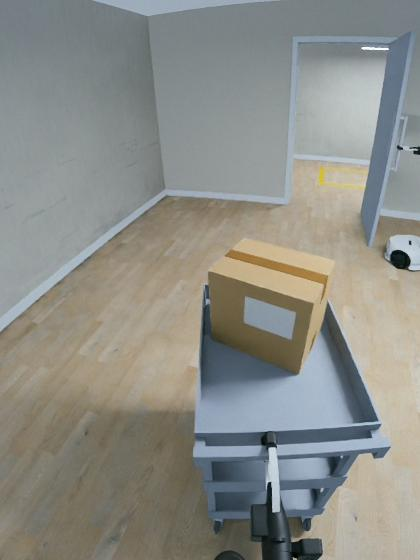

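Scene clock: 847.77 s.
move: r1 moving
r1.base_odometry: x=-4.723 y=+2.830 heading=+0.097
r1.turned_by_wheels: +0.000
r1.turned_by_imu: +0.000
r1.base_tilt: forward=-1.6 right=+1.2
r1.lidar_m: 0.40 2.54 2.19 2.20 1.74 1.52 1.54 1.87 2.51 2.51 2.99 0.43
r1.base_status: strafe_m moving
r1.joint_positions: lift_m=+0.682 arm_m=+0.000 wrist_yaw_rad=+0.000 wrist_pitch_rad=+0.005 wrist_roll_rad=+1.569 gripper_m=-0.024
r1.joint_status: not commanded
r1.measured_speeds: translate_m=+0.000 strafe_m=-0.055 rotate_rad=+0.001 lift_m=+0.000 arm_m=+0.000 wrist_yaw_rad=+0.000 wrist_pitch_rad=+0.000 wrist_roll_rad=+0.000
r1.motor_effort: lift_m=+16(16) arm_m=-4(4) wheel_0=+8(8) wheel_1=-8(8) wheel_2=+0(3)
r1.servo_current: wrist_yaw_rad=52(59) wrist_pitch_rad=46(52) wrist_roll_rad=46(52) gripper_m=59(59)
r1.hand_pose: x=+0.4593 y=-0.0876 z=+0.8590 quat_wxyz=(+0.708, +0.707, +0.002, -0.002) (m; r1's base frame)
r1.wrist_depth_mm: - - - 233 233 1808 - / - - - 173 234 - - / - 496 462 232 234 - - / - 488 477 172 233 - - / - - 525 172 233 - - / - - 188 184 232 809 - / - - 179 154 232 1464 -
r2.base_odometry: x=-2.209 y=-2.372 heading=-2.175
r2.turned_by_wheels: +0.000
r2.turned_by_imu: +0.000
r2.base_tilt: forward=-0.7 right=+0.0
r2.lidar_m: 1.21 0.34 0.36 3.20 3.29 2.10 2.55 2.36 1.64 1.54 1.60 1.30
r2.base_status: not commanded
r2.joint_positions: lift_m=+0.870 arm_m=+0.000 wrist_yaw_rad=+1.599 wrist_pitch_rad=+0.002 wrist_roll_rad=+0.000 gripper_m=-0.028
r2.joint_status: not commanded
r2.measured_speeds: all 0
r2.motor_effort: lift_m=+20(20) arm_m=-4(4) wheel_0=+4(4) wheel_1=-10(10) wheel_2=-1(1)
r2.servo_current: wrist_yaw_rad=124(143) wrist_pitch_rad=39(46) wrist_roll_rad=52(52) gripper_m=143(150)
r2.hand_pose: x=+0.2503 y=+0.2907 z=+1.0476 quat_wxyz=(+0.697, -0.001, +0.001, +0.717) (m; r2's base frame)
r2.wrist_depth_mm: - - 259 181 259 260 259 / - - 259 185 259 262 260 / - - 263 185 262 262 262 / - - 263 187 264 265 265 / - - 266 189 265 265 264 / - - 186 190 177 266 266 / - - 266 - 268 267 268
pictures: none
No camera images: "cameras" was empty.

Scene clock: 851.40 s.
earlier move: r1 done
r1.base_odometry: x=-4.696 y=+2.546 heading=+0.097
r1.turned_by_wheels: +0.000
r1.turned_by_imu: -0.001
r1.base_tilt: forward=-1.6 right=+1.3
r1.lidar_m: 0.30 0.48 2.46 2.47 1.87 1.63 1.64 1.98 2.24 2.24 2.67 0.47
r1.base_status: done
r1.joint_positions: lift_m=+0.682 arm_m=+0.000 wrist_yaw_rad=+0.002 wrist_pitch_rad=+0.005 wrist_roll_rad=+1.569 gripper_m=-0.024
r1.joint_status: not commanded
r1.measured_speeds: all 0
r1.motor_effort: lift_m=+16(16) arm_m=-4(4) wheel_0=+5(10) wheel_1=-3(8) wheel_2=+2(3)
r1.servo_current: wrist_yaw_rad=65(65) wrist_pitch_rad=46(59) wrist_roll_rad=46(72) gripper_m=52(65)
r1.hand_pose: x=+0.4595 y=-0.0868 z=+0.8590 quat_wxyz=(+0.708, +0.707, +0.003, -0.001) (m; r1's base frame)
r1.wrist_depth_mm: - - - - 345 359 362 / - - - - - 1756 1281 / - - - - 286 1863 - / - - - 256 263 - - / - 585 480 188 246 - - / - 484 477 183 230 - - / - 484 180 156 213 - -
r2.base_odometry: x=-2.209 y=-2.372 heading=-2.175
r2.turned_by_wheels: +0.000
r2.turned_by_imu: +0.001
r2.base_tilt: forward=-0.7 right=+0.0
r2.lidar_m: 1.21 0.35 0.36 3.19 3.27 2.12 2.27 2.33 1.63 1.54 1.59 1.29
r2.base_status: not commanded
r2.joint_positions: lift_m=+0.870 arm_m=+0.000 wrist_yaw_rad=+1.599 wrist_pitch_rad=+0.002 wrist_roll_rad=+0.000 gripper_m=-0.028
r2.joint_status: not commanded
r2.measured_speeds: all 0
r2.on_its_own: wrist_yaw_rad is at rest, and its servo_current (130 mA) is outside its rest range (0 to 104 mA)
r2.motor_effort: lift_m=+20(20) arm_m=-4(5) wheel_0=+4(5) wheel_1=-9(10) wheel_2=-1(2)
r2.servo_current: wrist_yaw_rad=130(143) wrist_pitch_rad=39(46) wrist_roll_rad=39(59) gripper_m=143(156)
r2.hand_pose: x=+0.2503 y=+0.2907 z=+1.0476 quat_wxyz=(+0.697, -0.001, +0.001, +0.717) (m; r2's base frame)
r2.wrist_depth_mm: - - 258 182 260 259 259 / - - 260 184 262 262 262 / - - 262 185 262 263 263 / - - 264 186 264 264 265 / - - 265 189 264 265 265 / - - 186 190 177 265 267 / - - 268 - 267 270 267
wait: 3.63 of 5 s (r1 has come to rest)
pictures: r1_head_camera, r1_wrist_camera
Images, in order (width x height): r1_head_camera 420x560, r1_wrist_camera 616x392.

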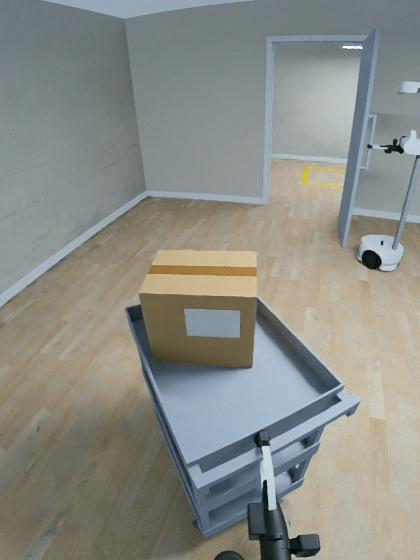

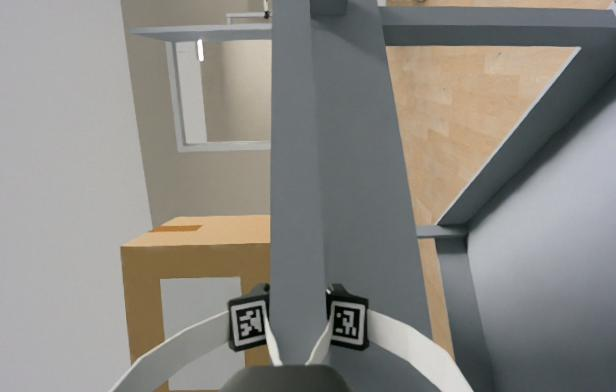

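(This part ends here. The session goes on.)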